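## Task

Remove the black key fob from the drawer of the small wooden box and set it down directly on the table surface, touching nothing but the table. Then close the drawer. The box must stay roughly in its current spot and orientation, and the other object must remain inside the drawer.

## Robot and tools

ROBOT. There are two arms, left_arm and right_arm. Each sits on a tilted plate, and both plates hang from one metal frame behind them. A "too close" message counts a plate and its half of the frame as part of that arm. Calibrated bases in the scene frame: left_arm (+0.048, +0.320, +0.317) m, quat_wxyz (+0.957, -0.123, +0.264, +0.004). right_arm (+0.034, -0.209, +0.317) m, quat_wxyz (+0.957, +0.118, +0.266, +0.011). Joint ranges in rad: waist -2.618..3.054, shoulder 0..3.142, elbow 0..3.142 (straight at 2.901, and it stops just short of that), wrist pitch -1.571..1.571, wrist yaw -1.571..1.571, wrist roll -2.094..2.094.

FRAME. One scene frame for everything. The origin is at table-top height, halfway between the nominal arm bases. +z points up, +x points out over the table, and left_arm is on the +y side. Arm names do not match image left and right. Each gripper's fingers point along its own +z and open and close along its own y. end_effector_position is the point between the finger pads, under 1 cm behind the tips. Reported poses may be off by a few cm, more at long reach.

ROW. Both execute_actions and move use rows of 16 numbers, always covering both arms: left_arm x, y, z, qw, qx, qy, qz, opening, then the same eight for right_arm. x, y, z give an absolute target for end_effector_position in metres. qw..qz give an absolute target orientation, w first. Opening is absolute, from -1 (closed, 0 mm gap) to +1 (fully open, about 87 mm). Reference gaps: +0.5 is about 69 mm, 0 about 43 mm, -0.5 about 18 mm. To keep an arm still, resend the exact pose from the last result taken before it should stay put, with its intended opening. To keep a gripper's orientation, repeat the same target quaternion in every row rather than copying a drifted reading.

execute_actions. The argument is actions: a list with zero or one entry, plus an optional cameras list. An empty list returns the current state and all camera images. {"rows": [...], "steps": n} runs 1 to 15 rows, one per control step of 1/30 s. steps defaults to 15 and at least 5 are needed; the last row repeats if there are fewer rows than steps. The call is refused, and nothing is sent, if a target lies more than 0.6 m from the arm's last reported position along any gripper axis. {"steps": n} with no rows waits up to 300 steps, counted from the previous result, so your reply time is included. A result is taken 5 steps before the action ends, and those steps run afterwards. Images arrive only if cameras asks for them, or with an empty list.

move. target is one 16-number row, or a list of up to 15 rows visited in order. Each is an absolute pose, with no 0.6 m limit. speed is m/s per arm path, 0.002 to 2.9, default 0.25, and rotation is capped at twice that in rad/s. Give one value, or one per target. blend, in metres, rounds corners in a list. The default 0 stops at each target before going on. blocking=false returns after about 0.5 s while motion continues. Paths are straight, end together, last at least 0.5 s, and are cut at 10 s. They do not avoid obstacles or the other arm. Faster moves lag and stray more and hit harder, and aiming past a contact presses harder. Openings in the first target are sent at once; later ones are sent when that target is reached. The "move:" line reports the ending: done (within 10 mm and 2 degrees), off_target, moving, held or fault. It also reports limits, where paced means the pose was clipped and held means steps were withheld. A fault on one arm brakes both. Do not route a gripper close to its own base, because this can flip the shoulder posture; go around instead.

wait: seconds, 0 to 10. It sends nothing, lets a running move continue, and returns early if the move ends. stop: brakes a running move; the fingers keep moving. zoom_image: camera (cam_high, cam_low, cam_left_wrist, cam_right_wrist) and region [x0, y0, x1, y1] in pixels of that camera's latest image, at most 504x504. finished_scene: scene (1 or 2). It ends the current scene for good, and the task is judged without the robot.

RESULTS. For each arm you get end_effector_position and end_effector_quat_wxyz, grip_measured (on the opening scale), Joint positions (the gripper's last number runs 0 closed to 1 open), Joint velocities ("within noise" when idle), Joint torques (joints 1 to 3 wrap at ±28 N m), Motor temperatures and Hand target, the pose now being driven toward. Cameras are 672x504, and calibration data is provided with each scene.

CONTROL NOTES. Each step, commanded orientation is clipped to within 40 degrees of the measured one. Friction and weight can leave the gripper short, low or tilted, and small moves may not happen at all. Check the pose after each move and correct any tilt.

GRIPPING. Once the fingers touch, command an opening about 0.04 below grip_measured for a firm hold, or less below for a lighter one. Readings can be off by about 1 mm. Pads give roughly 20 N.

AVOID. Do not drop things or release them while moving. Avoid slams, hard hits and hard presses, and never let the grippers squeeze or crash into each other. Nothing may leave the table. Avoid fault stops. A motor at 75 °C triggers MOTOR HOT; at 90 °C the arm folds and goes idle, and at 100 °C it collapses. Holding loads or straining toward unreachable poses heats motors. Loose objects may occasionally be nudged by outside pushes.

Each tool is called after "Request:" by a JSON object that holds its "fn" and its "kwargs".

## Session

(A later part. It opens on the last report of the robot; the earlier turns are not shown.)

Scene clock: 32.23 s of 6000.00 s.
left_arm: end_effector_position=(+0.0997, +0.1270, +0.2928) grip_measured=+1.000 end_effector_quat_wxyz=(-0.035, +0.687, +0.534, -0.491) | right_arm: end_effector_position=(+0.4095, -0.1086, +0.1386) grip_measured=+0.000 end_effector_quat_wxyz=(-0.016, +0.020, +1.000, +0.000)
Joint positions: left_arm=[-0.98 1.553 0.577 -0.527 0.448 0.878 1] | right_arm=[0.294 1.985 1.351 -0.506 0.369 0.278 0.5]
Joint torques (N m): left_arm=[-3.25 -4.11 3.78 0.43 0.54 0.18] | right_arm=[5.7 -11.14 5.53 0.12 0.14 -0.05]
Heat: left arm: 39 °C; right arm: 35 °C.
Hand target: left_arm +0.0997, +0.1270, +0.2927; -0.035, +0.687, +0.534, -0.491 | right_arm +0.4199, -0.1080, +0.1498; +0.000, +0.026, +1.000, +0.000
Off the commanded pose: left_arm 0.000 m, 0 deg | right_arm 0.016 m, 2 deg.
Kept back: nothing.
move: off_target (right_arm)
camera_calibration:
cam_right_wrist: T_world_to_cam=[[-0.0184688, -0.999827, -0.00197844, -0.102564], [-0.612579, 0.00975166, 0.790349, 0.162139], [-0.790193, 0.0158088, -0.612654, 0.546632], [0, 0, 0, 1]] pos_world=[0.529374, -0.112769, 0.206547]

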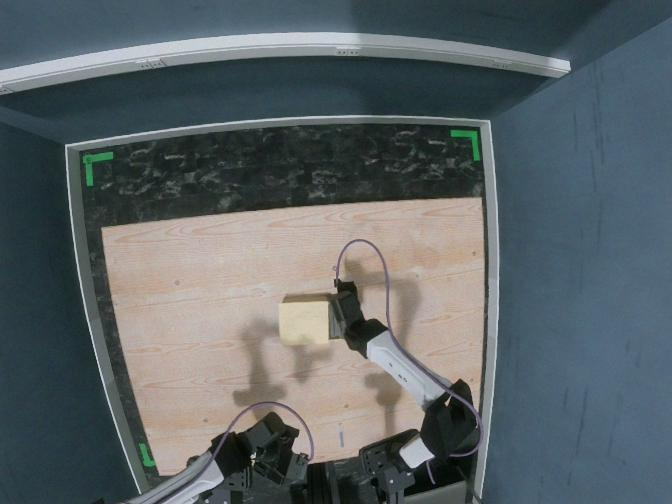

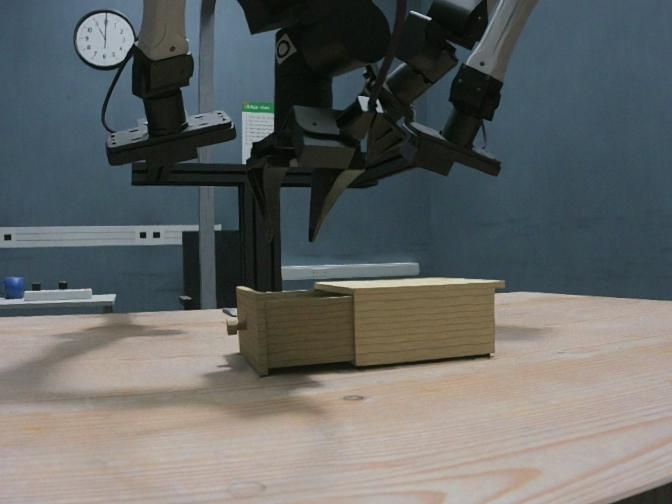

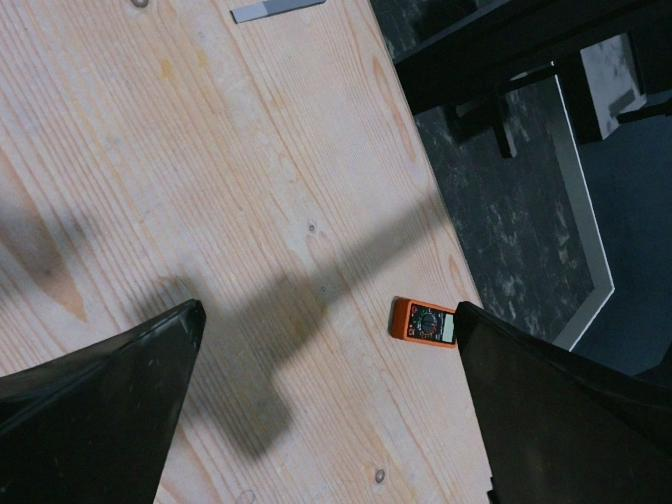

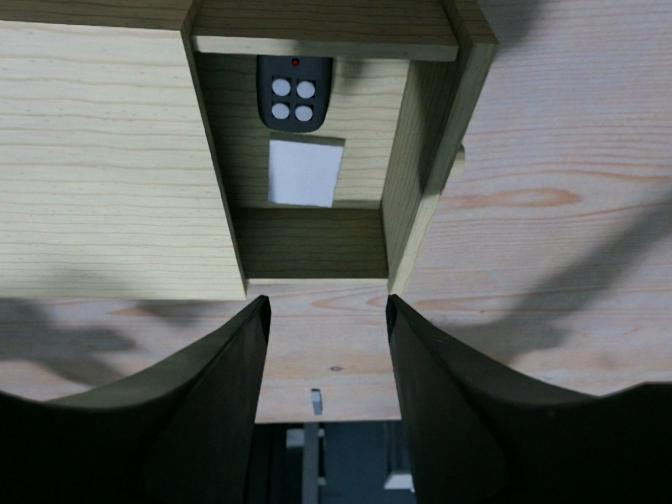

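Request:
{"fn": "move", "kwargs": {"target": [0.0997, 0.1270, 0.2928, -0.035, 0.687, 0.534, -0.491, 1.0, 0.436, -0.103, 0.100, 0.1924, 0.0458, 0.9788, 0.0532, 0.17], "speed": 0.25}}

Request:
{"fn": "zoom_image", "kwargs": {"camera": "cam_right_wrist", "region": [150, 0, 550, 340]}}

Request:
{"fn": "zoom_image", "kwargs": {"camera": "cam_low", "region": [220, 150, 420, 390]}}

Scene clock: 39.23 s of 6000.00 s.
left_arm: end_effector_position=(+0.0997, +0.1270, +0.2928) grip_measured=+1.000 end_effector_quat_wxyz=(-0.035, +0.687, +0.534, -0.491) | right_arm: end_effector_position=(+0.4316, -0.0993, +0.1007) grip_measured=+0.170 end_effector_quat_wxyz=(+0.184, +0.043, +0.981, +0.052)
Joint positions: left_arm=[-0.98 1.553 0.577 -0.527 0.448 0.878 1] | right_arm=[0.267 1.953 0.959 0.305 0.325 0.148 0.585]
Joint torques (N m): left_arm=[-3.25 -4.12 3.81 0.41 0.53 0.18] | right_arm=[3.04 -7.98 2.95 1.08 -0.09 -0.24]
Motor temperatures (°C): left_arm=[27 37 39 30 25 28 24] | right_arm=[26 37 32 31 28 29 29]
Heat: left arm: 39 °C; right arm: 37 °C.
Hand target: left_arm +0.0997, +0.1270, +0.2927; -0.035, +0.687, +0.534, -0.491 | right_arm +0.4360, -0.1030, +0.1002; +0.192, +0.046, +0.979, +0.053
Off the commanded pose: left_arm 0.000 m, 0 deg | right_arm 0.006 m, 1 deg.
Kept back: nothing.
move: done
camera_calibration:
cam_right_wrist: T_world_to_cam=[[-0.0448457, -0.99265, -0.112402, -0.069605], [-0.874465, -0.0153946, 0.484845, 0.34677], [-0.483012, 0.120034, -0.867347, 0.444256], [0, 0, 0, 1]] pos_world=[0.514698, -0.117081, 0.209371]

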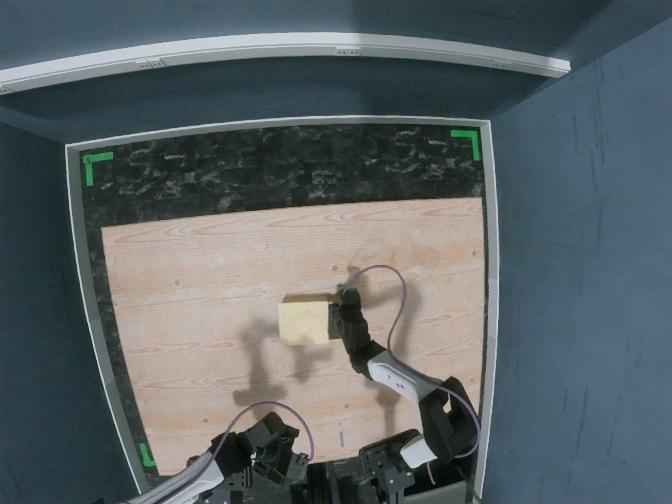

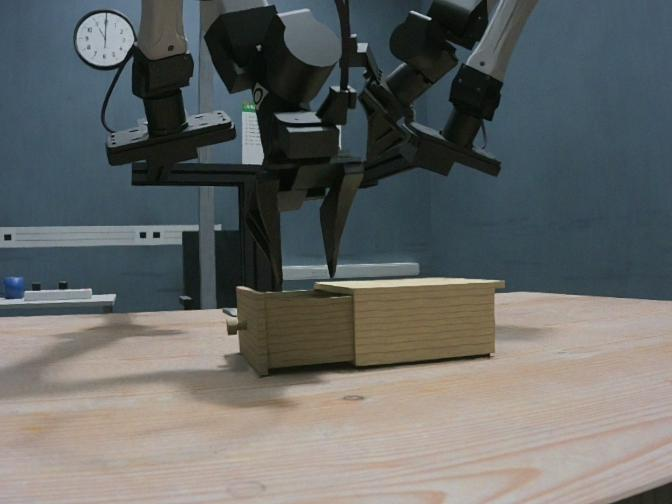

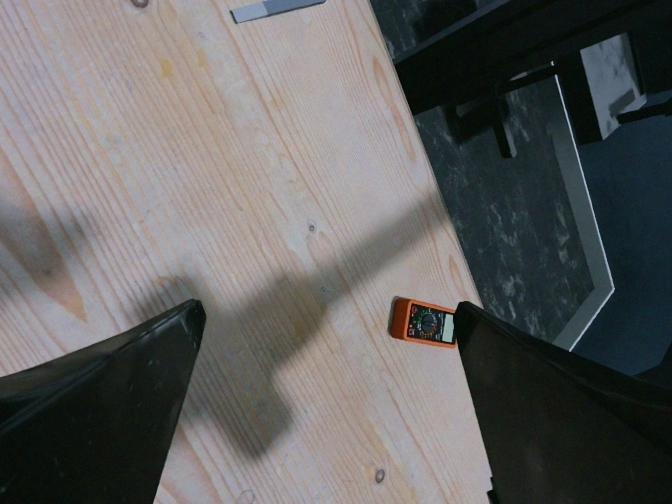

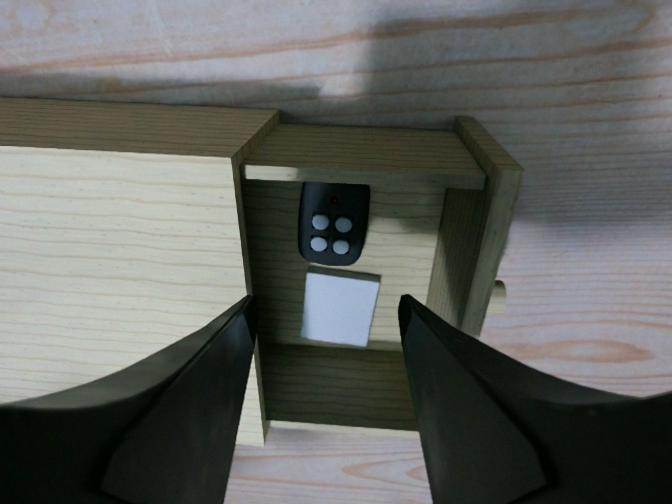

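Scaled by 1.260 from the camera's 672x504 image, which has a finer 960x720 frame.

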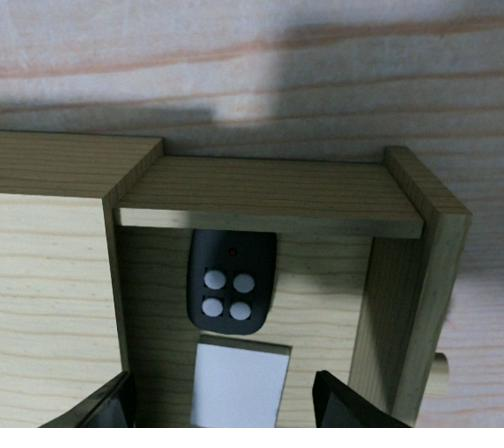

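Scaled by 2.100 from the camera's 672x504 image, which has a finer 960x720 frame.

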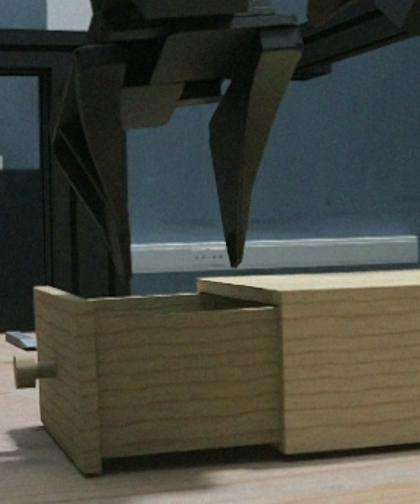

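Request:
{"fn": "move", "kwargs": {"target": [0.0997, 0.1270, 0.2928, -0.035, 0.687, 0.534, -0.491, 1.0, 0.4355, -0.1035, 0.050, 0.1924, 0.0458, 0.9788, 0.0532, 0.17], "speed": 0.12}}

Request:
{"fn": "zoom_image", "kwargs": {"camera": "cam_right_wrist", "region": [150, 0, 550, 340]}}

Request:
{"fn": "zoom_image", "kwargs": {"camera": "cam_low", "region": [220, 150, 420, 390]}}

Scene clock: 41.73 s of 6000.00 s.
left_arm: end_effector_position=(+0.0997, +0.1270, +0.2928) grip_measured=+1.000 end_effector_quat_wxyz=(-0.035, +0.687, +0.534, -0.491) | right_arm: end_effector_position=(+0.4295, -0.1019, +0.0544) grip_measured=+0.170 end_effector_quat_wxyz=(+0.184, +0.044, +0.981, +0.052)
Joint positions: left_arm=[-0.98 1.553 0.577 -0.527 0.448 0.878 1] | right_arm=[0.218 2.117 1.004 0.434 0.288 0.118 0.585]
Joint torques (N m): left_arm=[-3.28 -4.08 3.79 0.43 0.53 0.17] | right_arm=[3.26 -6.74 3.88 1.05 -0.09 -0.25]
Heat: left arm: 39 °C; right arm: 37 °C.
Hand target: left_arm +0.0997, +0.1270, +0.2927; -0.035, +0.687, +0.534, -0.491 | right_arm +0.4353, -0.1035, +0.0502; +0.192, +0.046, +0.979, +0.053
Off the commanded pose: left_arm 0.000 m, 0 deg | right_arm 0.008 m, 1 deg.
Kept back: nothing.
move: done
camera_calibration:
cam_right_wrist: T_world_to_cam=[[-0.0472785, -0.99251, -0.112642, -0.0764793], [-0.874788, -0.0132961, 0.484323, 0.367672], [-0.482193, 0.121436, -0.867608, 0.403127], [0, 0, 0, 1]] pos_world=[0.512404, -0.119972, 0.163069]

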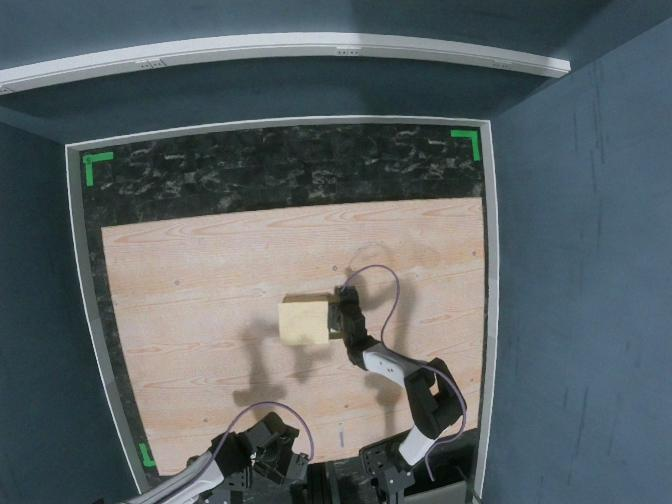

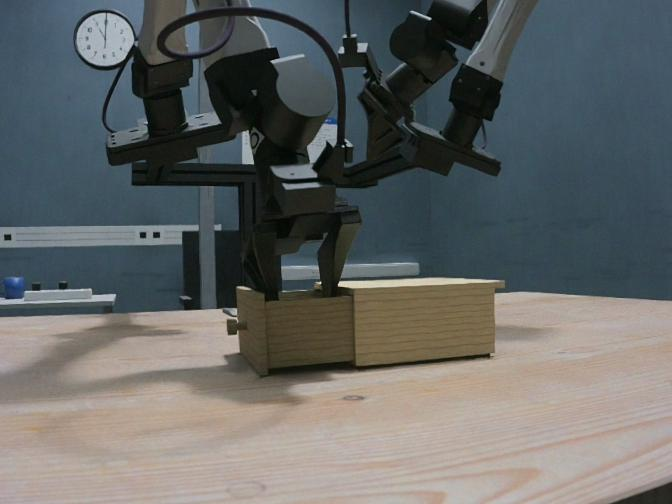

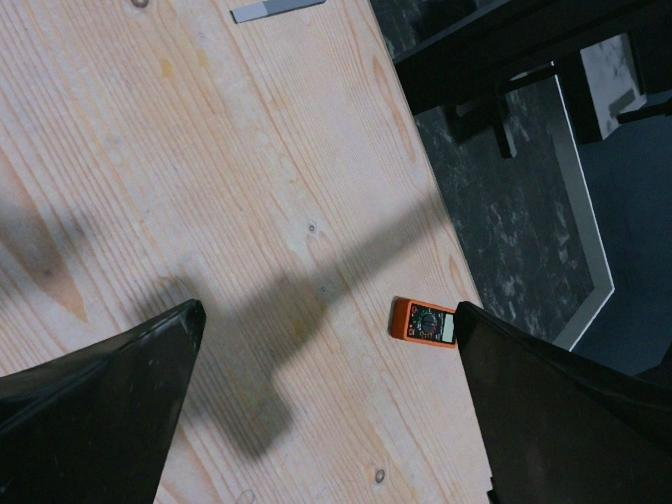

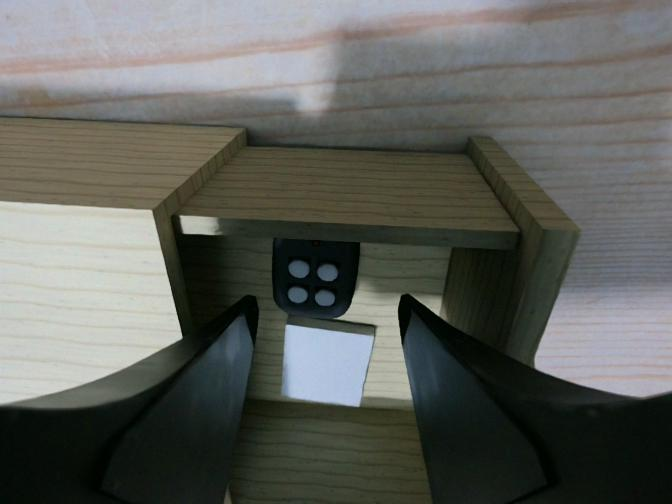

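Scaled by 1.260 from the camera's 672x504 image, which has a finer 960x720 frame.

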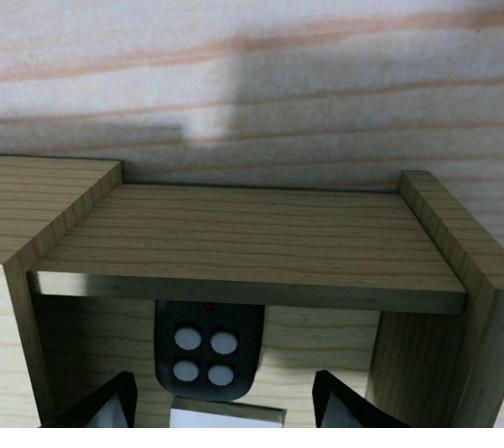

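Scaled by 2.100 from the camera's 672x504 image, which has a finer 960x720 frame.

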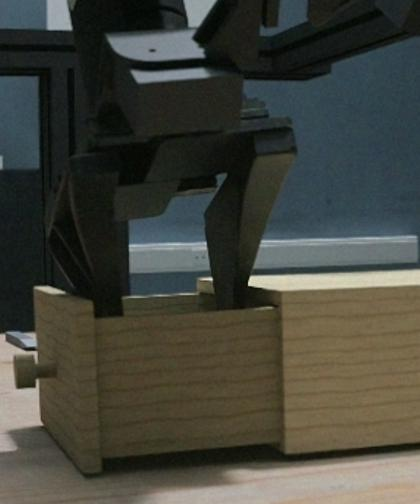

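Request:
{"fn": "move", "kwargs": {"target": [0.0997, 0.1270, 0.2928, -0.035, 0.687, 0.534, -0.491, 1.0, 0.439, -0.1012, 0.0250, 0.1924, 0.0458, 0.9788, 0.0532, 0.17], "speed": 0.08}}

Request:
{"fn": "zoom_image", "kwargs": {"camera": "cam_right_wrist", "region": [150, 100, 550, 440]}}

Request:
{"fn": "zoom_image", "kwargs": {"camera": "cam_low", "region": [220, 150, 420, 390]}}

Scene clock: 43.77 s of 6000.00 s.
left_arm: end_effector_position=(+0.0997, +0.1270, +0.2928) grip_measured=+1.000 end_effector_quat_wxyz=(-0.035, +0.687, +0.534, -0.491) | right_arm: end_effector_position=(+0.4312, -0.1044, +0.0436) grip_measured=+0.167 end_effector_quat_wxyz=(+0.179, +0.041, +0.982, +0.046)
Joint positions: left_arm=[-0.98 1.553 0.577 -0.527 0.448 0.878 1] | right_arm=[0.207 2.156 1.04 0.428 0.291 0.105 0.583]
Joint torques (N m): left_arm=[-3.17 -4.11 3.77 0.43 0.53 0.16] | right_arm=[2.77 -2.88 5.82 1.43 -0.3 -0.23]
Heat: left arm: 39 °C; right arm: 37 °C.
Hand target: left_arm +0.0997, +0.1270, +0.2927; -0.035, +0.687, +0.534, -0.491 | right_arm +0.4378, -0.1020, +0.0268; +0.192, +0.046, +0.979, +0.053
Off the commanded pose: left_arm 0.000 m, 0 deg | right_arm 0.020 m, 2 deg.
Kept back: nothing.
move: off_target (right_arm)
camera_calibration:
cam_right_wrist: T_world_to_cam=[[-0.0438373, -0.994155, -0.0986626, -0.0823665], [-0.869904, -0.0105789, 0.493108, 0.372165], [-0.491269, 0.107443, -0.864355, 0.397198], [0, 0, 0, 1]] pos_world=[0.515269, -0.120624, 0.151676]

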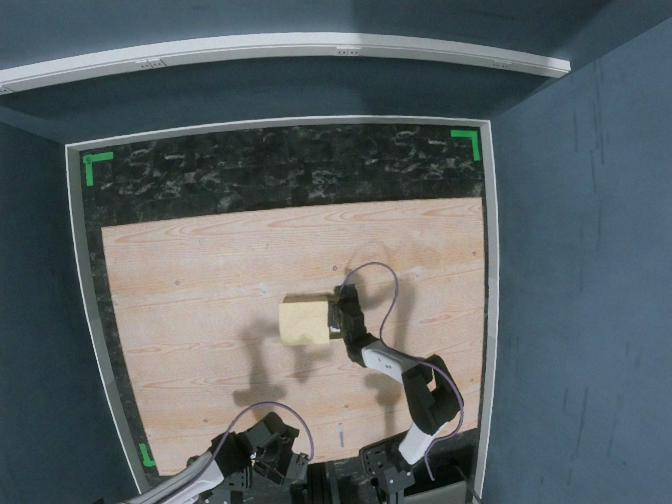

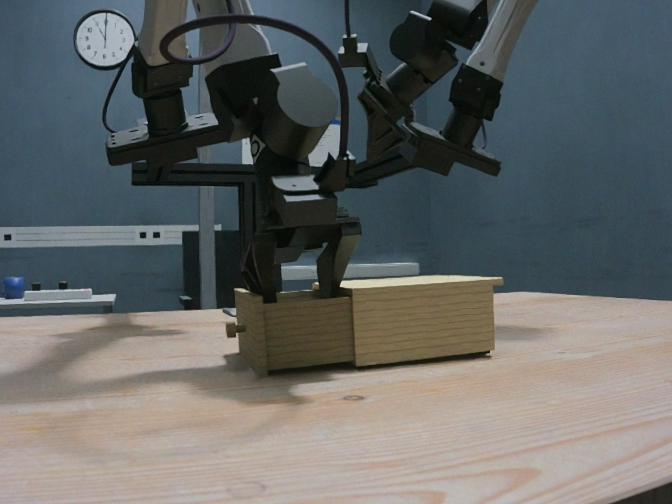

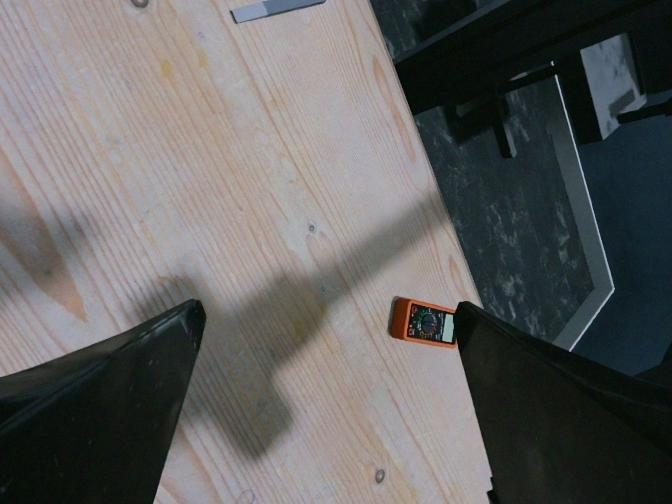

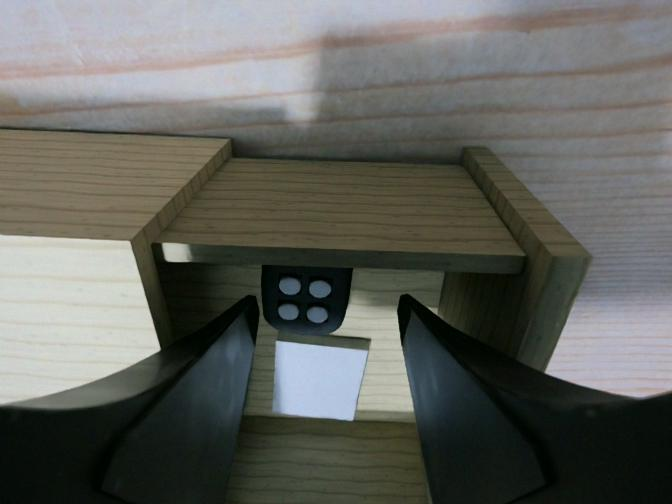

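Scaled by 1.260 from the camera's 672x504 image, which has a finer 960x720 frame.

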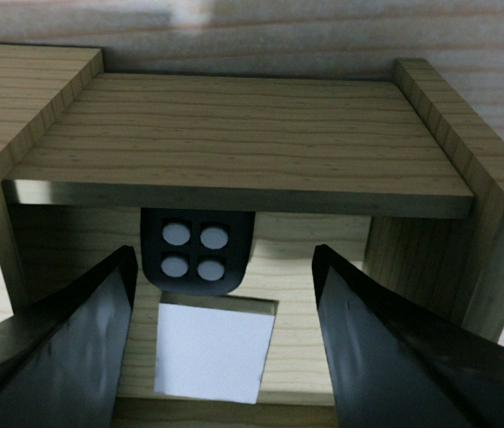

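Scaled by 2.100 from the camera's 672x504 image, which has a finer 960x720 frame.

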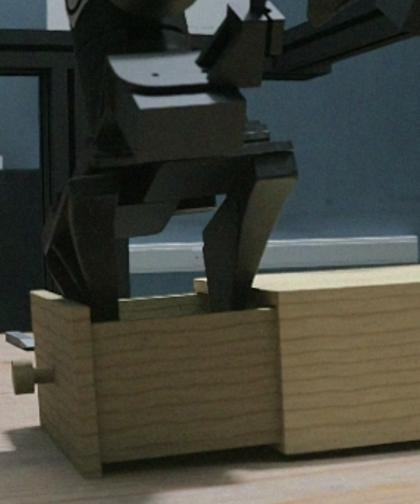

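Request:
{"fn": "move", "kwargs": {"target": [0.0997, 0.1270, 0.2928, -0.035, 0.687, 0.534, -0.491, 1.0, 0.439, -0.0905, 0.056, 0.1924, 0.0458, 0.9788, 0.0532, 0.03], "speed": 0.1, "cameras": ["cam_low", "cam_right_wrist"]}}

Request:
{"fn": "zoom_image", "kwargs": {"camera": "cam_right_wrist", "region": [150, 100, 550, 440]}}

Request:
{"fn": "zoom_image", "kwargs": {"camera": "cam_low", "region": [220, 150, 420, 390]}}

Scene clock: 45.77 s of 6000.00 s.
left_arm: end_effector_position=(+0.0997, +0.1270, +0.2928) grip_measured=+1.000 end_effector_quat_wxyz=(-0.035, +0.687, +0.534, -0.491) | right_arm: end_effector_position=(+0.4312, -0.1024, +0.0399) grip_measured=+0.030 end_effector_quat_wxyz=(+0.181, +0.044, +0.982, +0.037)
Joint positions: left_arm=[-0.98 1.553 0.577 -0.527 0.448 0.878 1] | right_arm=[0.217 2.176 1.049 0.439 0.317 0.113 0.515]
Joint torques (N m): left_arm=[-3.21 -4.08 3.77 0.44 0.53 0.18] | right_arm=[6.9 -11.38 1.74 0.71 -0.19 0.05]
Heat: left arm: 39 °C; right arm: 37 °C.
Hand target: left_arm +0.0997, +0.1270, +0.2927; -0.035, +0.687, +0.534, -0.491 | right_arm +0.4388, -0.0905, +0.0554; +0.192, +0.046, +0.979, +0.053
Off the commanded pose: left_arm 0.000 m, 0 deg | right_arm 0.021 m, 2 deg.
Kept back: nothing.
move: off_target (right_arm)
camera_calibration:
cam_right_wrist: T_world_to_cam=[[-0.0523491, -0.995259, -0.0819662, -0.0777609], [-0.871435, 0.00544174, 0.490481, 0.376395], [-0.48771, 0.0971045, -0.867588, 0.391341], [0, 0, 0, 1]] pos_world=[0.514794, -0.117441, 0.148534]
Images, in order (width x height): cam_low 672x504, cam_right_wrist 672x504.

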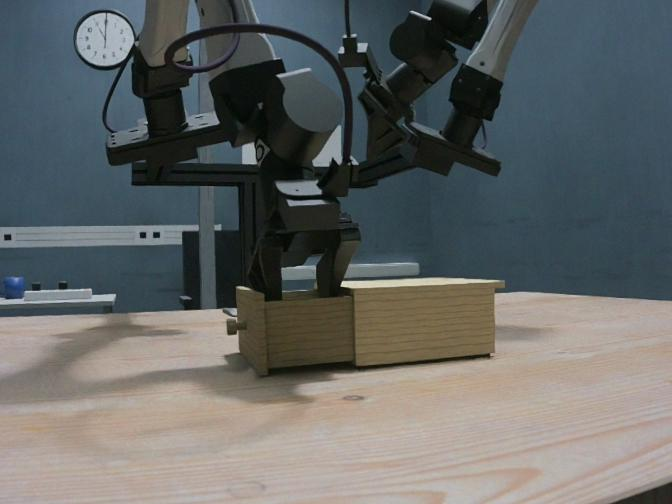

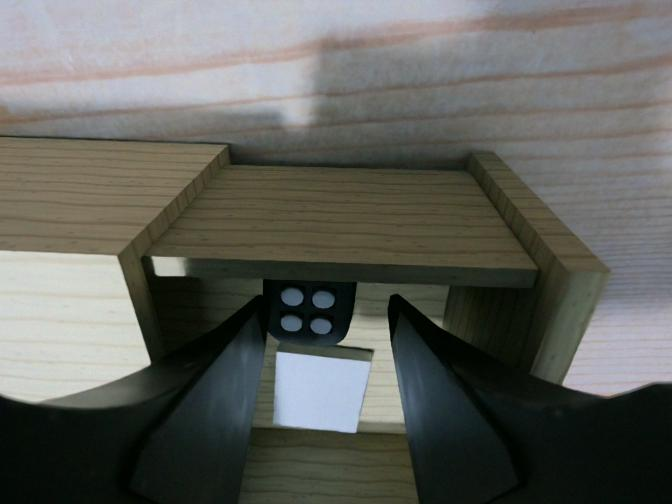

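Scaled by 1.260 from the camera's 672x504 image, which has a finer 960x720 frame.

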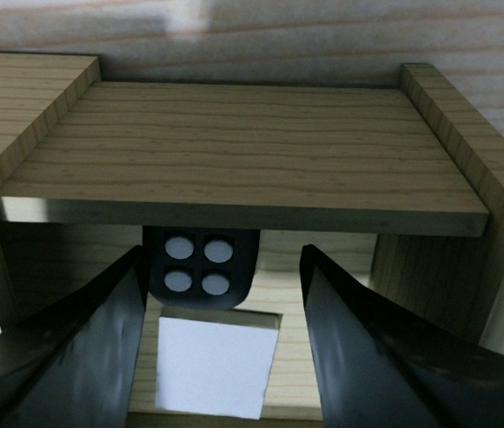

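Scaled by 2.100 from the camera's 672x504 image, which has a finer 960x720 frame.

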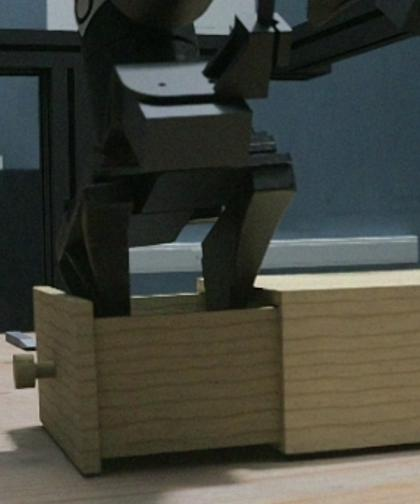

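Request:
{"fn": "move", "kwargs": {"target": [0.0997, 0.1270, 0.2928, -0.035, 0.687, 0.534, -0.491, 1.0, 0.440, -0.086, 0.072, 0.1924, 0.0458, 0.9788, 0.0600, 0.03], "speed": 0.15, "cameras": ["cam_low", "cam_right_wrist"]}}

Request:
{"fn": "zoom_image", "kwargs": {"camera": "cam_right_wrist", "region": [150, 100, 550, 440]}}

Scene clock: 47.57 s of 6000.00 s.
left_arm: end_effector_position=(+0.0997, +0.1270, +0.2928) grip_measured=+1.000 end_effector_quat_wxyz=(-0.035, +0.687, +0.534, -0.491) | right_arm: end_effector_position=(+0.4280, -0.0963, +0.0545) grip_measured=+0.030 end_effector_quat_wxyz=(+0.175, +0.040, +0.983, +0.043)
Joint positions: left_arm=[-0.98 1.553 0.577 -0.527 0.448 0.878 1] | right_arm=[0.239 2.126 1.03 0.391 0.319 0.128 0.515]
Joint torques (N m): left_arm=[-3.19 -4.07 3.75 0.44 0.54 0.19] | right_arm=[6.64 -11.59 2.15 0.76 -0.14 0.07]
Heat: left arm: 39 °C; right arm: 37 °C.
Hand target: left_arm +0.0997, +0.1270, +0.2927; -0.035, +0.687, +0.534, -0.491 | right_arm +0.4398, -0.0861, +0.0714; +0.192, +0.046, +0.978, +0.060
Off the commanded pose: left_arm 0.000 m, 0 deg | right_arm 0.024 m, 3 deg.
Kept back: nothing.
move: off_target (right_arm)
camera_calibration:
cam_right_wrist: T_world_to_cam=[[-0.0431057, -0.994681, -0.0935485, -0.0739831], [-0.865149, -0.00966568, 0.501421, 0.361682], [-0.499658, 0.102548, -0.860131, 0.407118], [0, 0, 0, 1]] pos_world=[0.51314, -0.111843, 0.161899]
Images, in order (width x height): cam_low 672x504, cam_right_wrist 672x504.

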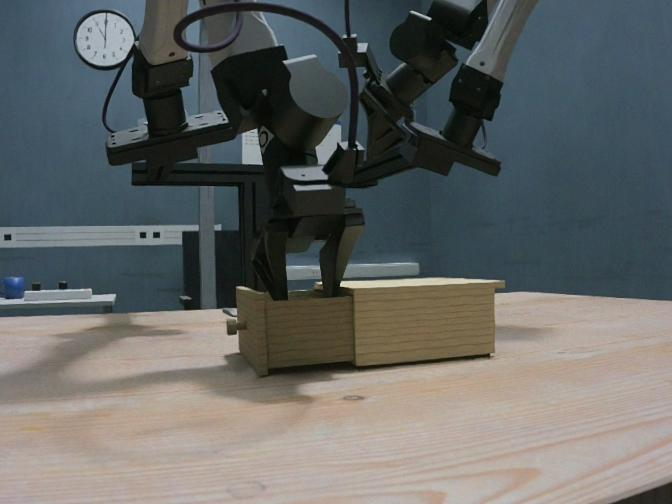

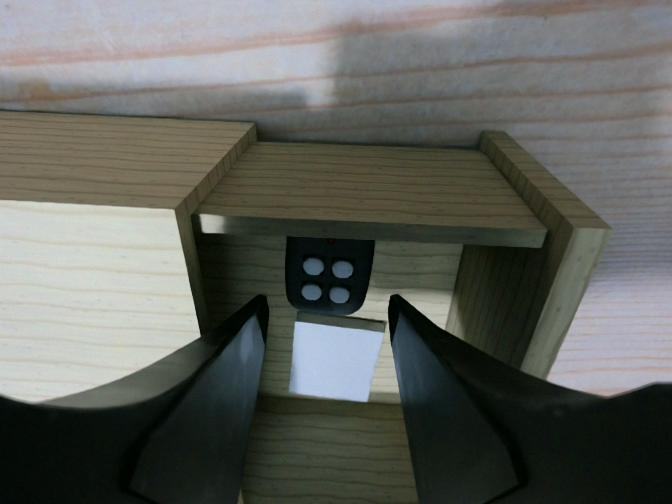

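Scaled by 1.260 from the camera's 672x504 image, which has a finer 960x720 frame.

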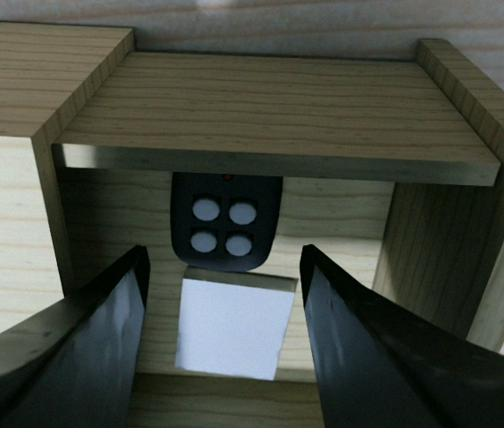

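Request:
{"fn": "move", "kwargs": {"target": [0.0997, 0.1270, 0.2928, -0.035, 0.687, 0.534, -0.491, 1.0, 0.440, -0.0865, 0.0240, 0.1924, 0.0458, 0.9788, 0.0600, 0.03], "speed": 0.1, "cameras": ["cam_low", "cam_right_wrist"]}}

Request:
{"fn": "zoom_image", "kwargs": {"camera": "cam_right_wrist", "region": [150, 100, 550, 440]}}

Request:
{"fn": "zoom_image", "kwargs": {"camera": "cam_low", "region": [220, 150, 420, 390]}}

Scene clock: 48.93 s of 6000.00 s.
left_arm: end_effector_position=(+0.0997, +0.1270, +0.2928) grip_measured=+1.000 end_effector_quat_wxyz=(-0.035, +0.687, +0.534, -0.491) | right_arm: end_effector_position=(+0.4330, -0.1013, +0.0386) grip_measured=+0.029 end_effector_quat_wxyz=(+0.178, +0.032, +0.983, +0.037)
Joint positions: left_arm=[-0.98 1.553 0.577 -0.527 0.448 0.878 1] | right_arm=[0.217 2.183 1.069 0.42 0.312 0.092 0.515]
Joint torques (N m): left_arm=[-3.22 -4.07 3.77 0.43 0.53 0.19] | right_arm=[4.62 -3.51 5.6 1.39 -0.38 0.12]
Heat: left arm: 39 °C; right arm: 38 °C.
Hand target: left_arm +0.0997, +0.1270, +0.2927; -0.035, +0.687, +0.534, -0.491 | right_arm +0.4388, -0.0871, +0.0260; +0.191, +0.045, +0.979, +0.060
Off the commanded pose: left_arm 0.000 m, 0 deg | right_arm 0.022 m, 4 deg.
Kept back: nothing.
move: off_target (right_arm)
camera_calibration:
cam_right_wrist: T_world_to_cam=[[-0.0290018, -0.996494, -0.0784795, -0.0871043], [-0.8686, -0.01373, 0.495325, 0.375278], [-0.494665, 0.0825325, -0.865156, 0.392377], [0, 0, 0, 1]] pos_world=[0.517535, -0.11403, 0.146747]
Images, in order (width x height): cam_low 672x504, cam_right_wrist 672x504.

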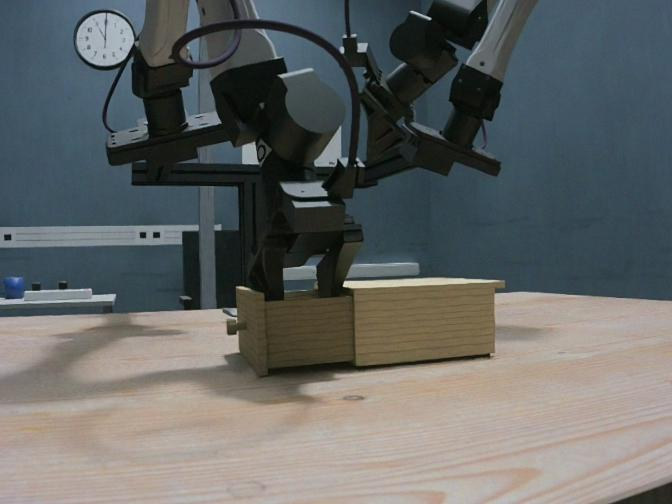

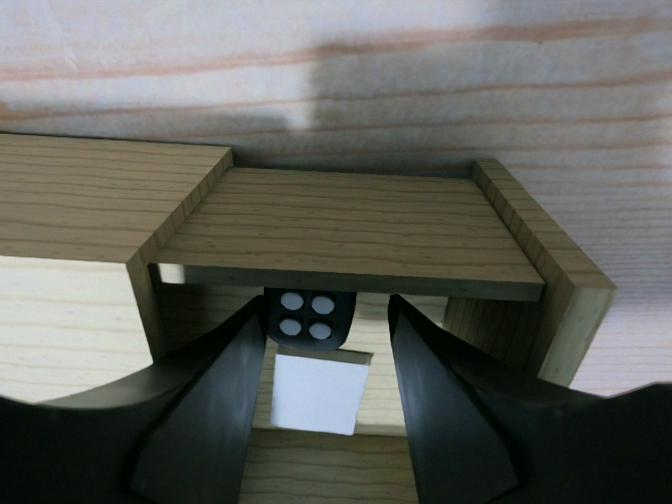

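Scaled by 1.260 from the camera's 672x504 image, which has a finer 960x720 frame.

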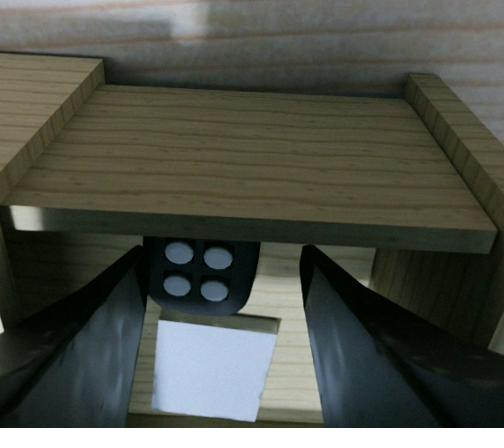

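Scaled by 2.100 from the camera's 672x504 image, which has a finer 960x720 frame.

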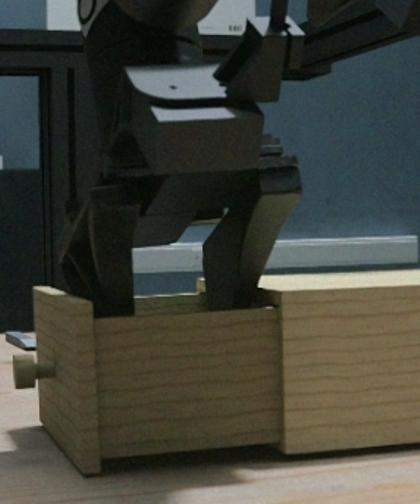

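Request:
{"fn": "zoom_image", "kwargs": {"camera": "cam_low", "region": [235, 240, 375, 330]}}

Request:
{"fn": "zoom_image", "kwargs": {"camera": "cam_right_wrist", "region": [120, 240, 320, 440]}}

Request:
{"fn": "zoom_image", "kwargs": {"camera": "cam_right_wrist", "region": [330, 240, 630, 440]}}

Scaled by 3.600 from the camera's 672x504 image, which has a finer 960x720 frame.

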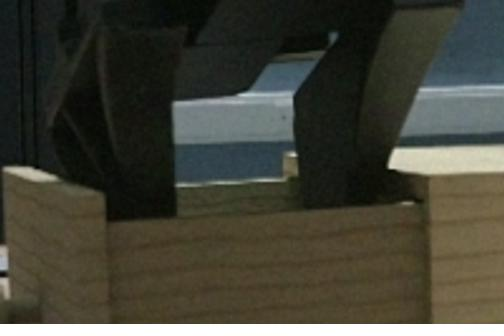

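Scaled by 2.520 from the camera's 672x504 image, which has a finer 960x720 frame.

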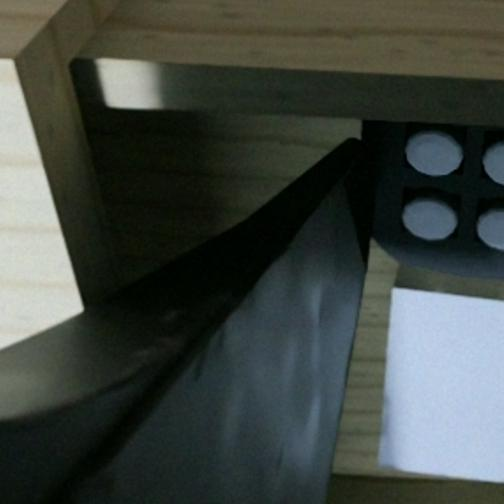

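Scaled by 1.680 from the camera's 672x504 image, which has a finer 960x720 frame.

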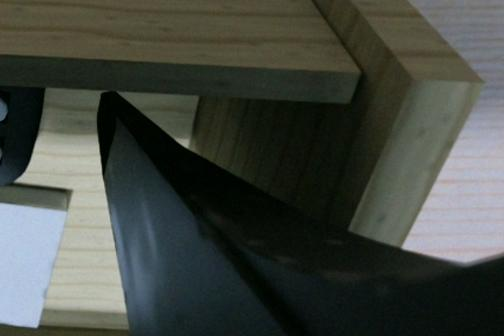

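Request:
{"fn": "move", "kwargs": {"target": [0.0997, 0.1270, 0.2928, -0.035, 0.687, 0.534, -0.491, 1.0, 0.439, -0.0890, 0.0300, 0.1924, 0.0458, 0.9788, 0.0600, -0.3], "speed": 0.1, "cameras": ["cam_low", "cam_right_wrist"]}}

Request:
{"fn": "zoom_image", "kwargs": {"camera": "cam_right_wrist", "region": [150, 100, 550, 440]}}

Scene clock: 56.07 s of 6000.00 s.
left_arm: end_effector_position=(+0.0997, +0.1270, +0.2928) grip_measured=+1.000 end_effector_quat_wxyz=(-0.035, +0.687, +0.534, -0.491) | right_arm: end_effector_position=(+0.4344, -0.0962, +0.0379) grip_measured=-0.224 end_effector_quat_wxyz=(+0.181, +0.032, +0.982, +0.045)
Joint positions: left_arm=[-0.98 1.553 0.577 -0.527 0.448 0.878 1] | right_arm=[0.221 2.19 1.074 0.428 0.299 0.097 0.388]
Joint torques (N m): left_arm=[-3.22 -4.08 3.75 0.42 0.53 0.17] | right_arm=[4.3 -5.64 3.77 1.29 -0.27 0.12]
Heat: left arm: 39 °C; right arm: 37 °C.
Hand target: left_arm +0.0997, +0.1270, +0.2927; -0.035, +0.687, +0.534, -0.491 | right_arm +0.4386, -0.0893, +0.0307; +0.192, +0.046, +0.979, +0.060
Off the commanded pose: left_arm 0.000 m, 0 deg | right_arm 0.012 m, 3 deg.
Kept back: nothing.
move: off_target (right_arm)
camera_calibration:
cam_right_wrist: T_world_to_cam=[[-0.0272761, -0.995075, -0.0952938, -0.0820673], [-0.871312, -0.0230594, 0.490188, 0.377396], [-0.489971, 0.0964011, -0.866392, 0.391363], [0, 0, 0, 1]] pos_world=[0.518348, -0.110688, 0.146258]
Images, in order (width x height): cam_low 672x504, cam_right_wrist 672x504.

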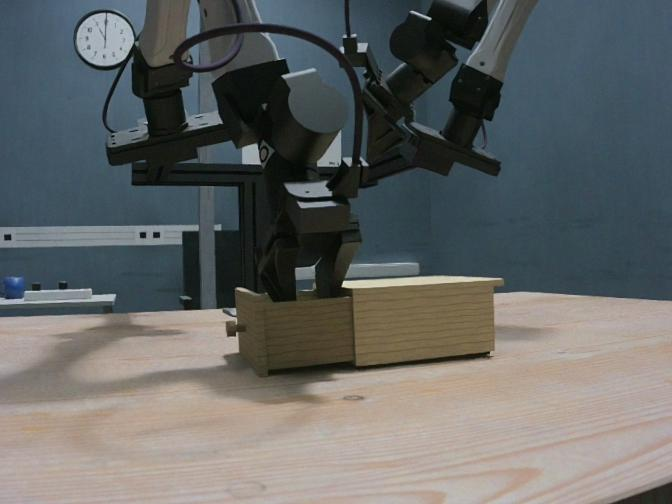

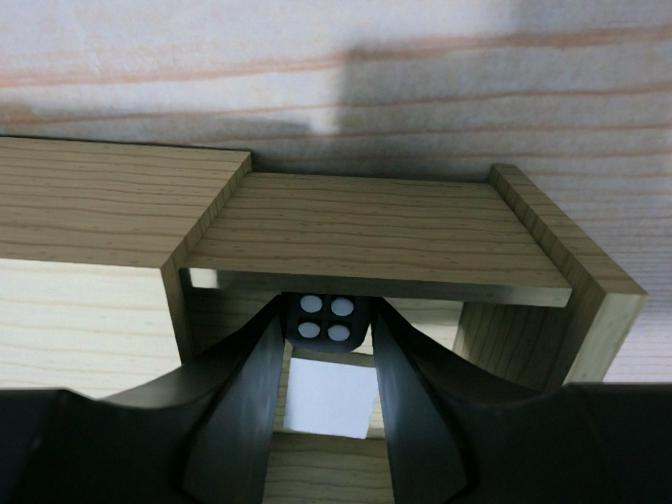

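Scaled by 1.260 from the camera's 672x504 image, which has a finer 960x720 frame.

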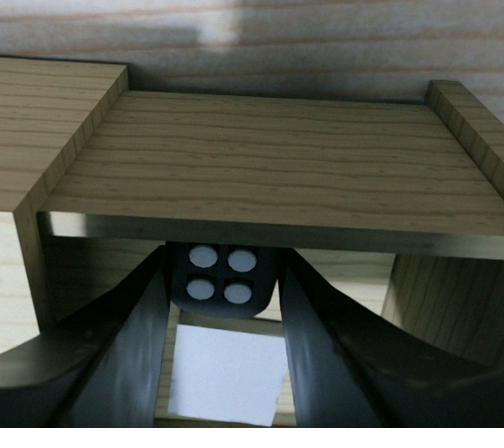

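Request:
{"fn": "move", "kwargs": {"target": [[0.0997, 0.1270, 0.2928, -0.035, 0.687, 0.534, -0.491, 1.0, 0.437, -0.0940, 0.0850, 0.190, 0.036, 0.9795, 0.048, -0.3], [0.0997, 0.1270, 0.2928, -0.035, 0.687, 0.534, -0.491, 1.0, 0.430, -0.115, 0.160, 0.190, 0.036, 0.9795, 0.048, -0.3]], "speed": [0.1, 0.2], "blend": [0.015, 0], "cameras": ["cam_high", "cam_low", "cam_right_wrist"]}}

Request:
{"fn": "zoom_image", "kwargs": {"camera": "cam_right_wrist", "region": [150, 100, 550, 440]}}

Request:
{"fn": "zoom_image", "kwargs": {"camera": "cam_low", "region": [220, 150, 520, 390]}}

Scene clock: 58.37 s of 6000.00 s.
left_arm: end_effector_position=(+0.0997, +0.1270, +0.2928) grip_measured=+1.000 end_effector_quat_wxyz=(-0.035, +0.687, +0.534, -0.491) | right_arm: end_effector_position=(+0.4253, -0.1162, +0.1495) grip_measured=-0.300 end_effector_quat_wxyz=(+0.179, +0.031, +0.982, +0.047)
Joint positions: left_arm=[-0.98 1.553 0.577 -0.527 0.448 0.878 1] | right_arm=[0.281 1.75 0.899 0.145 0.341 0.137 0.35]
Joint torques (N m): left_arm=[-3.19 -4.05 3.75 0.43 0.54 0.18] | right_arm=[4.92 -9.87 3.81 0.75 0.1 -0.03]
Heat: left arm: 39 °C; right arm: 37 °C.
Hand target: left_arm +0.0997, +0.1270, +0.2927; -0.035, +0.687, +0.534, -0.491 | right_arm +0.4299, -0.1150, +0.1596; +0.190, +0.036, +0.980, +0.048
Off the commanded pose: left_arm 0.000 m, 0 deg | right_arm 0.012 m, 1 deg.
Kept back: nothing.
move: off_target (right_arm)
camera_calibration:
cam_right_wrist: T_world_to_cam=[[-0.0234508, -0.994907, -0.0980304, -0.0927332], [-0.869169, -0.0281595, 0.493713, 0.31233], [-0.493959, 0.0967829, -0.864082, 0.486955], [0, 0, 0, 1]] pos_world=[0.509829, -0.130595, 0.257477]
Images, in order (width x height): cam_high 672x504, cam_low 672x504, cam_right_wrist 672x504.

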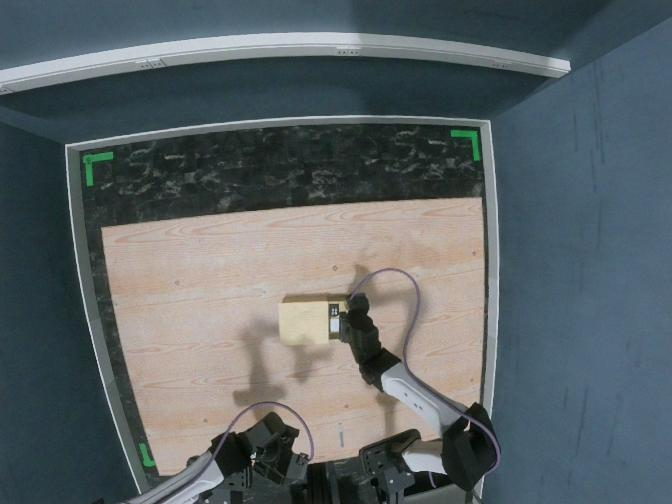

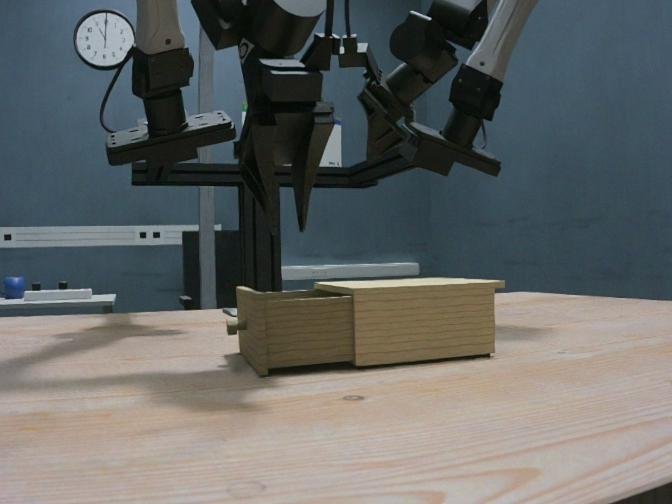

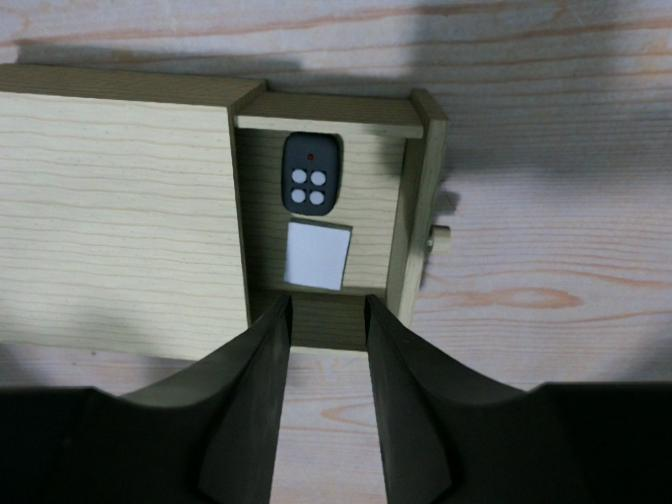

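Scaled by 1.260 from the camera's 672x504 image, which has a finer 960x720 frame.

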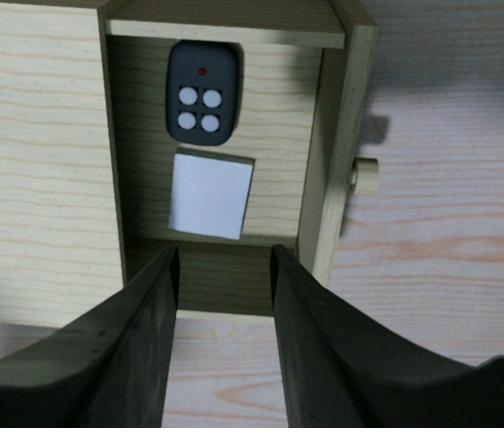

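Scaled by 1.680 from the camera's 672x504 image, which has a finer 960x720 frame.

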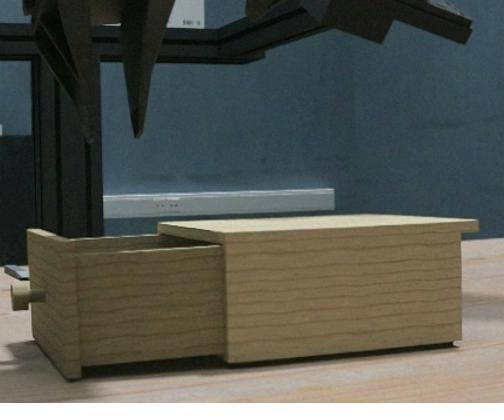

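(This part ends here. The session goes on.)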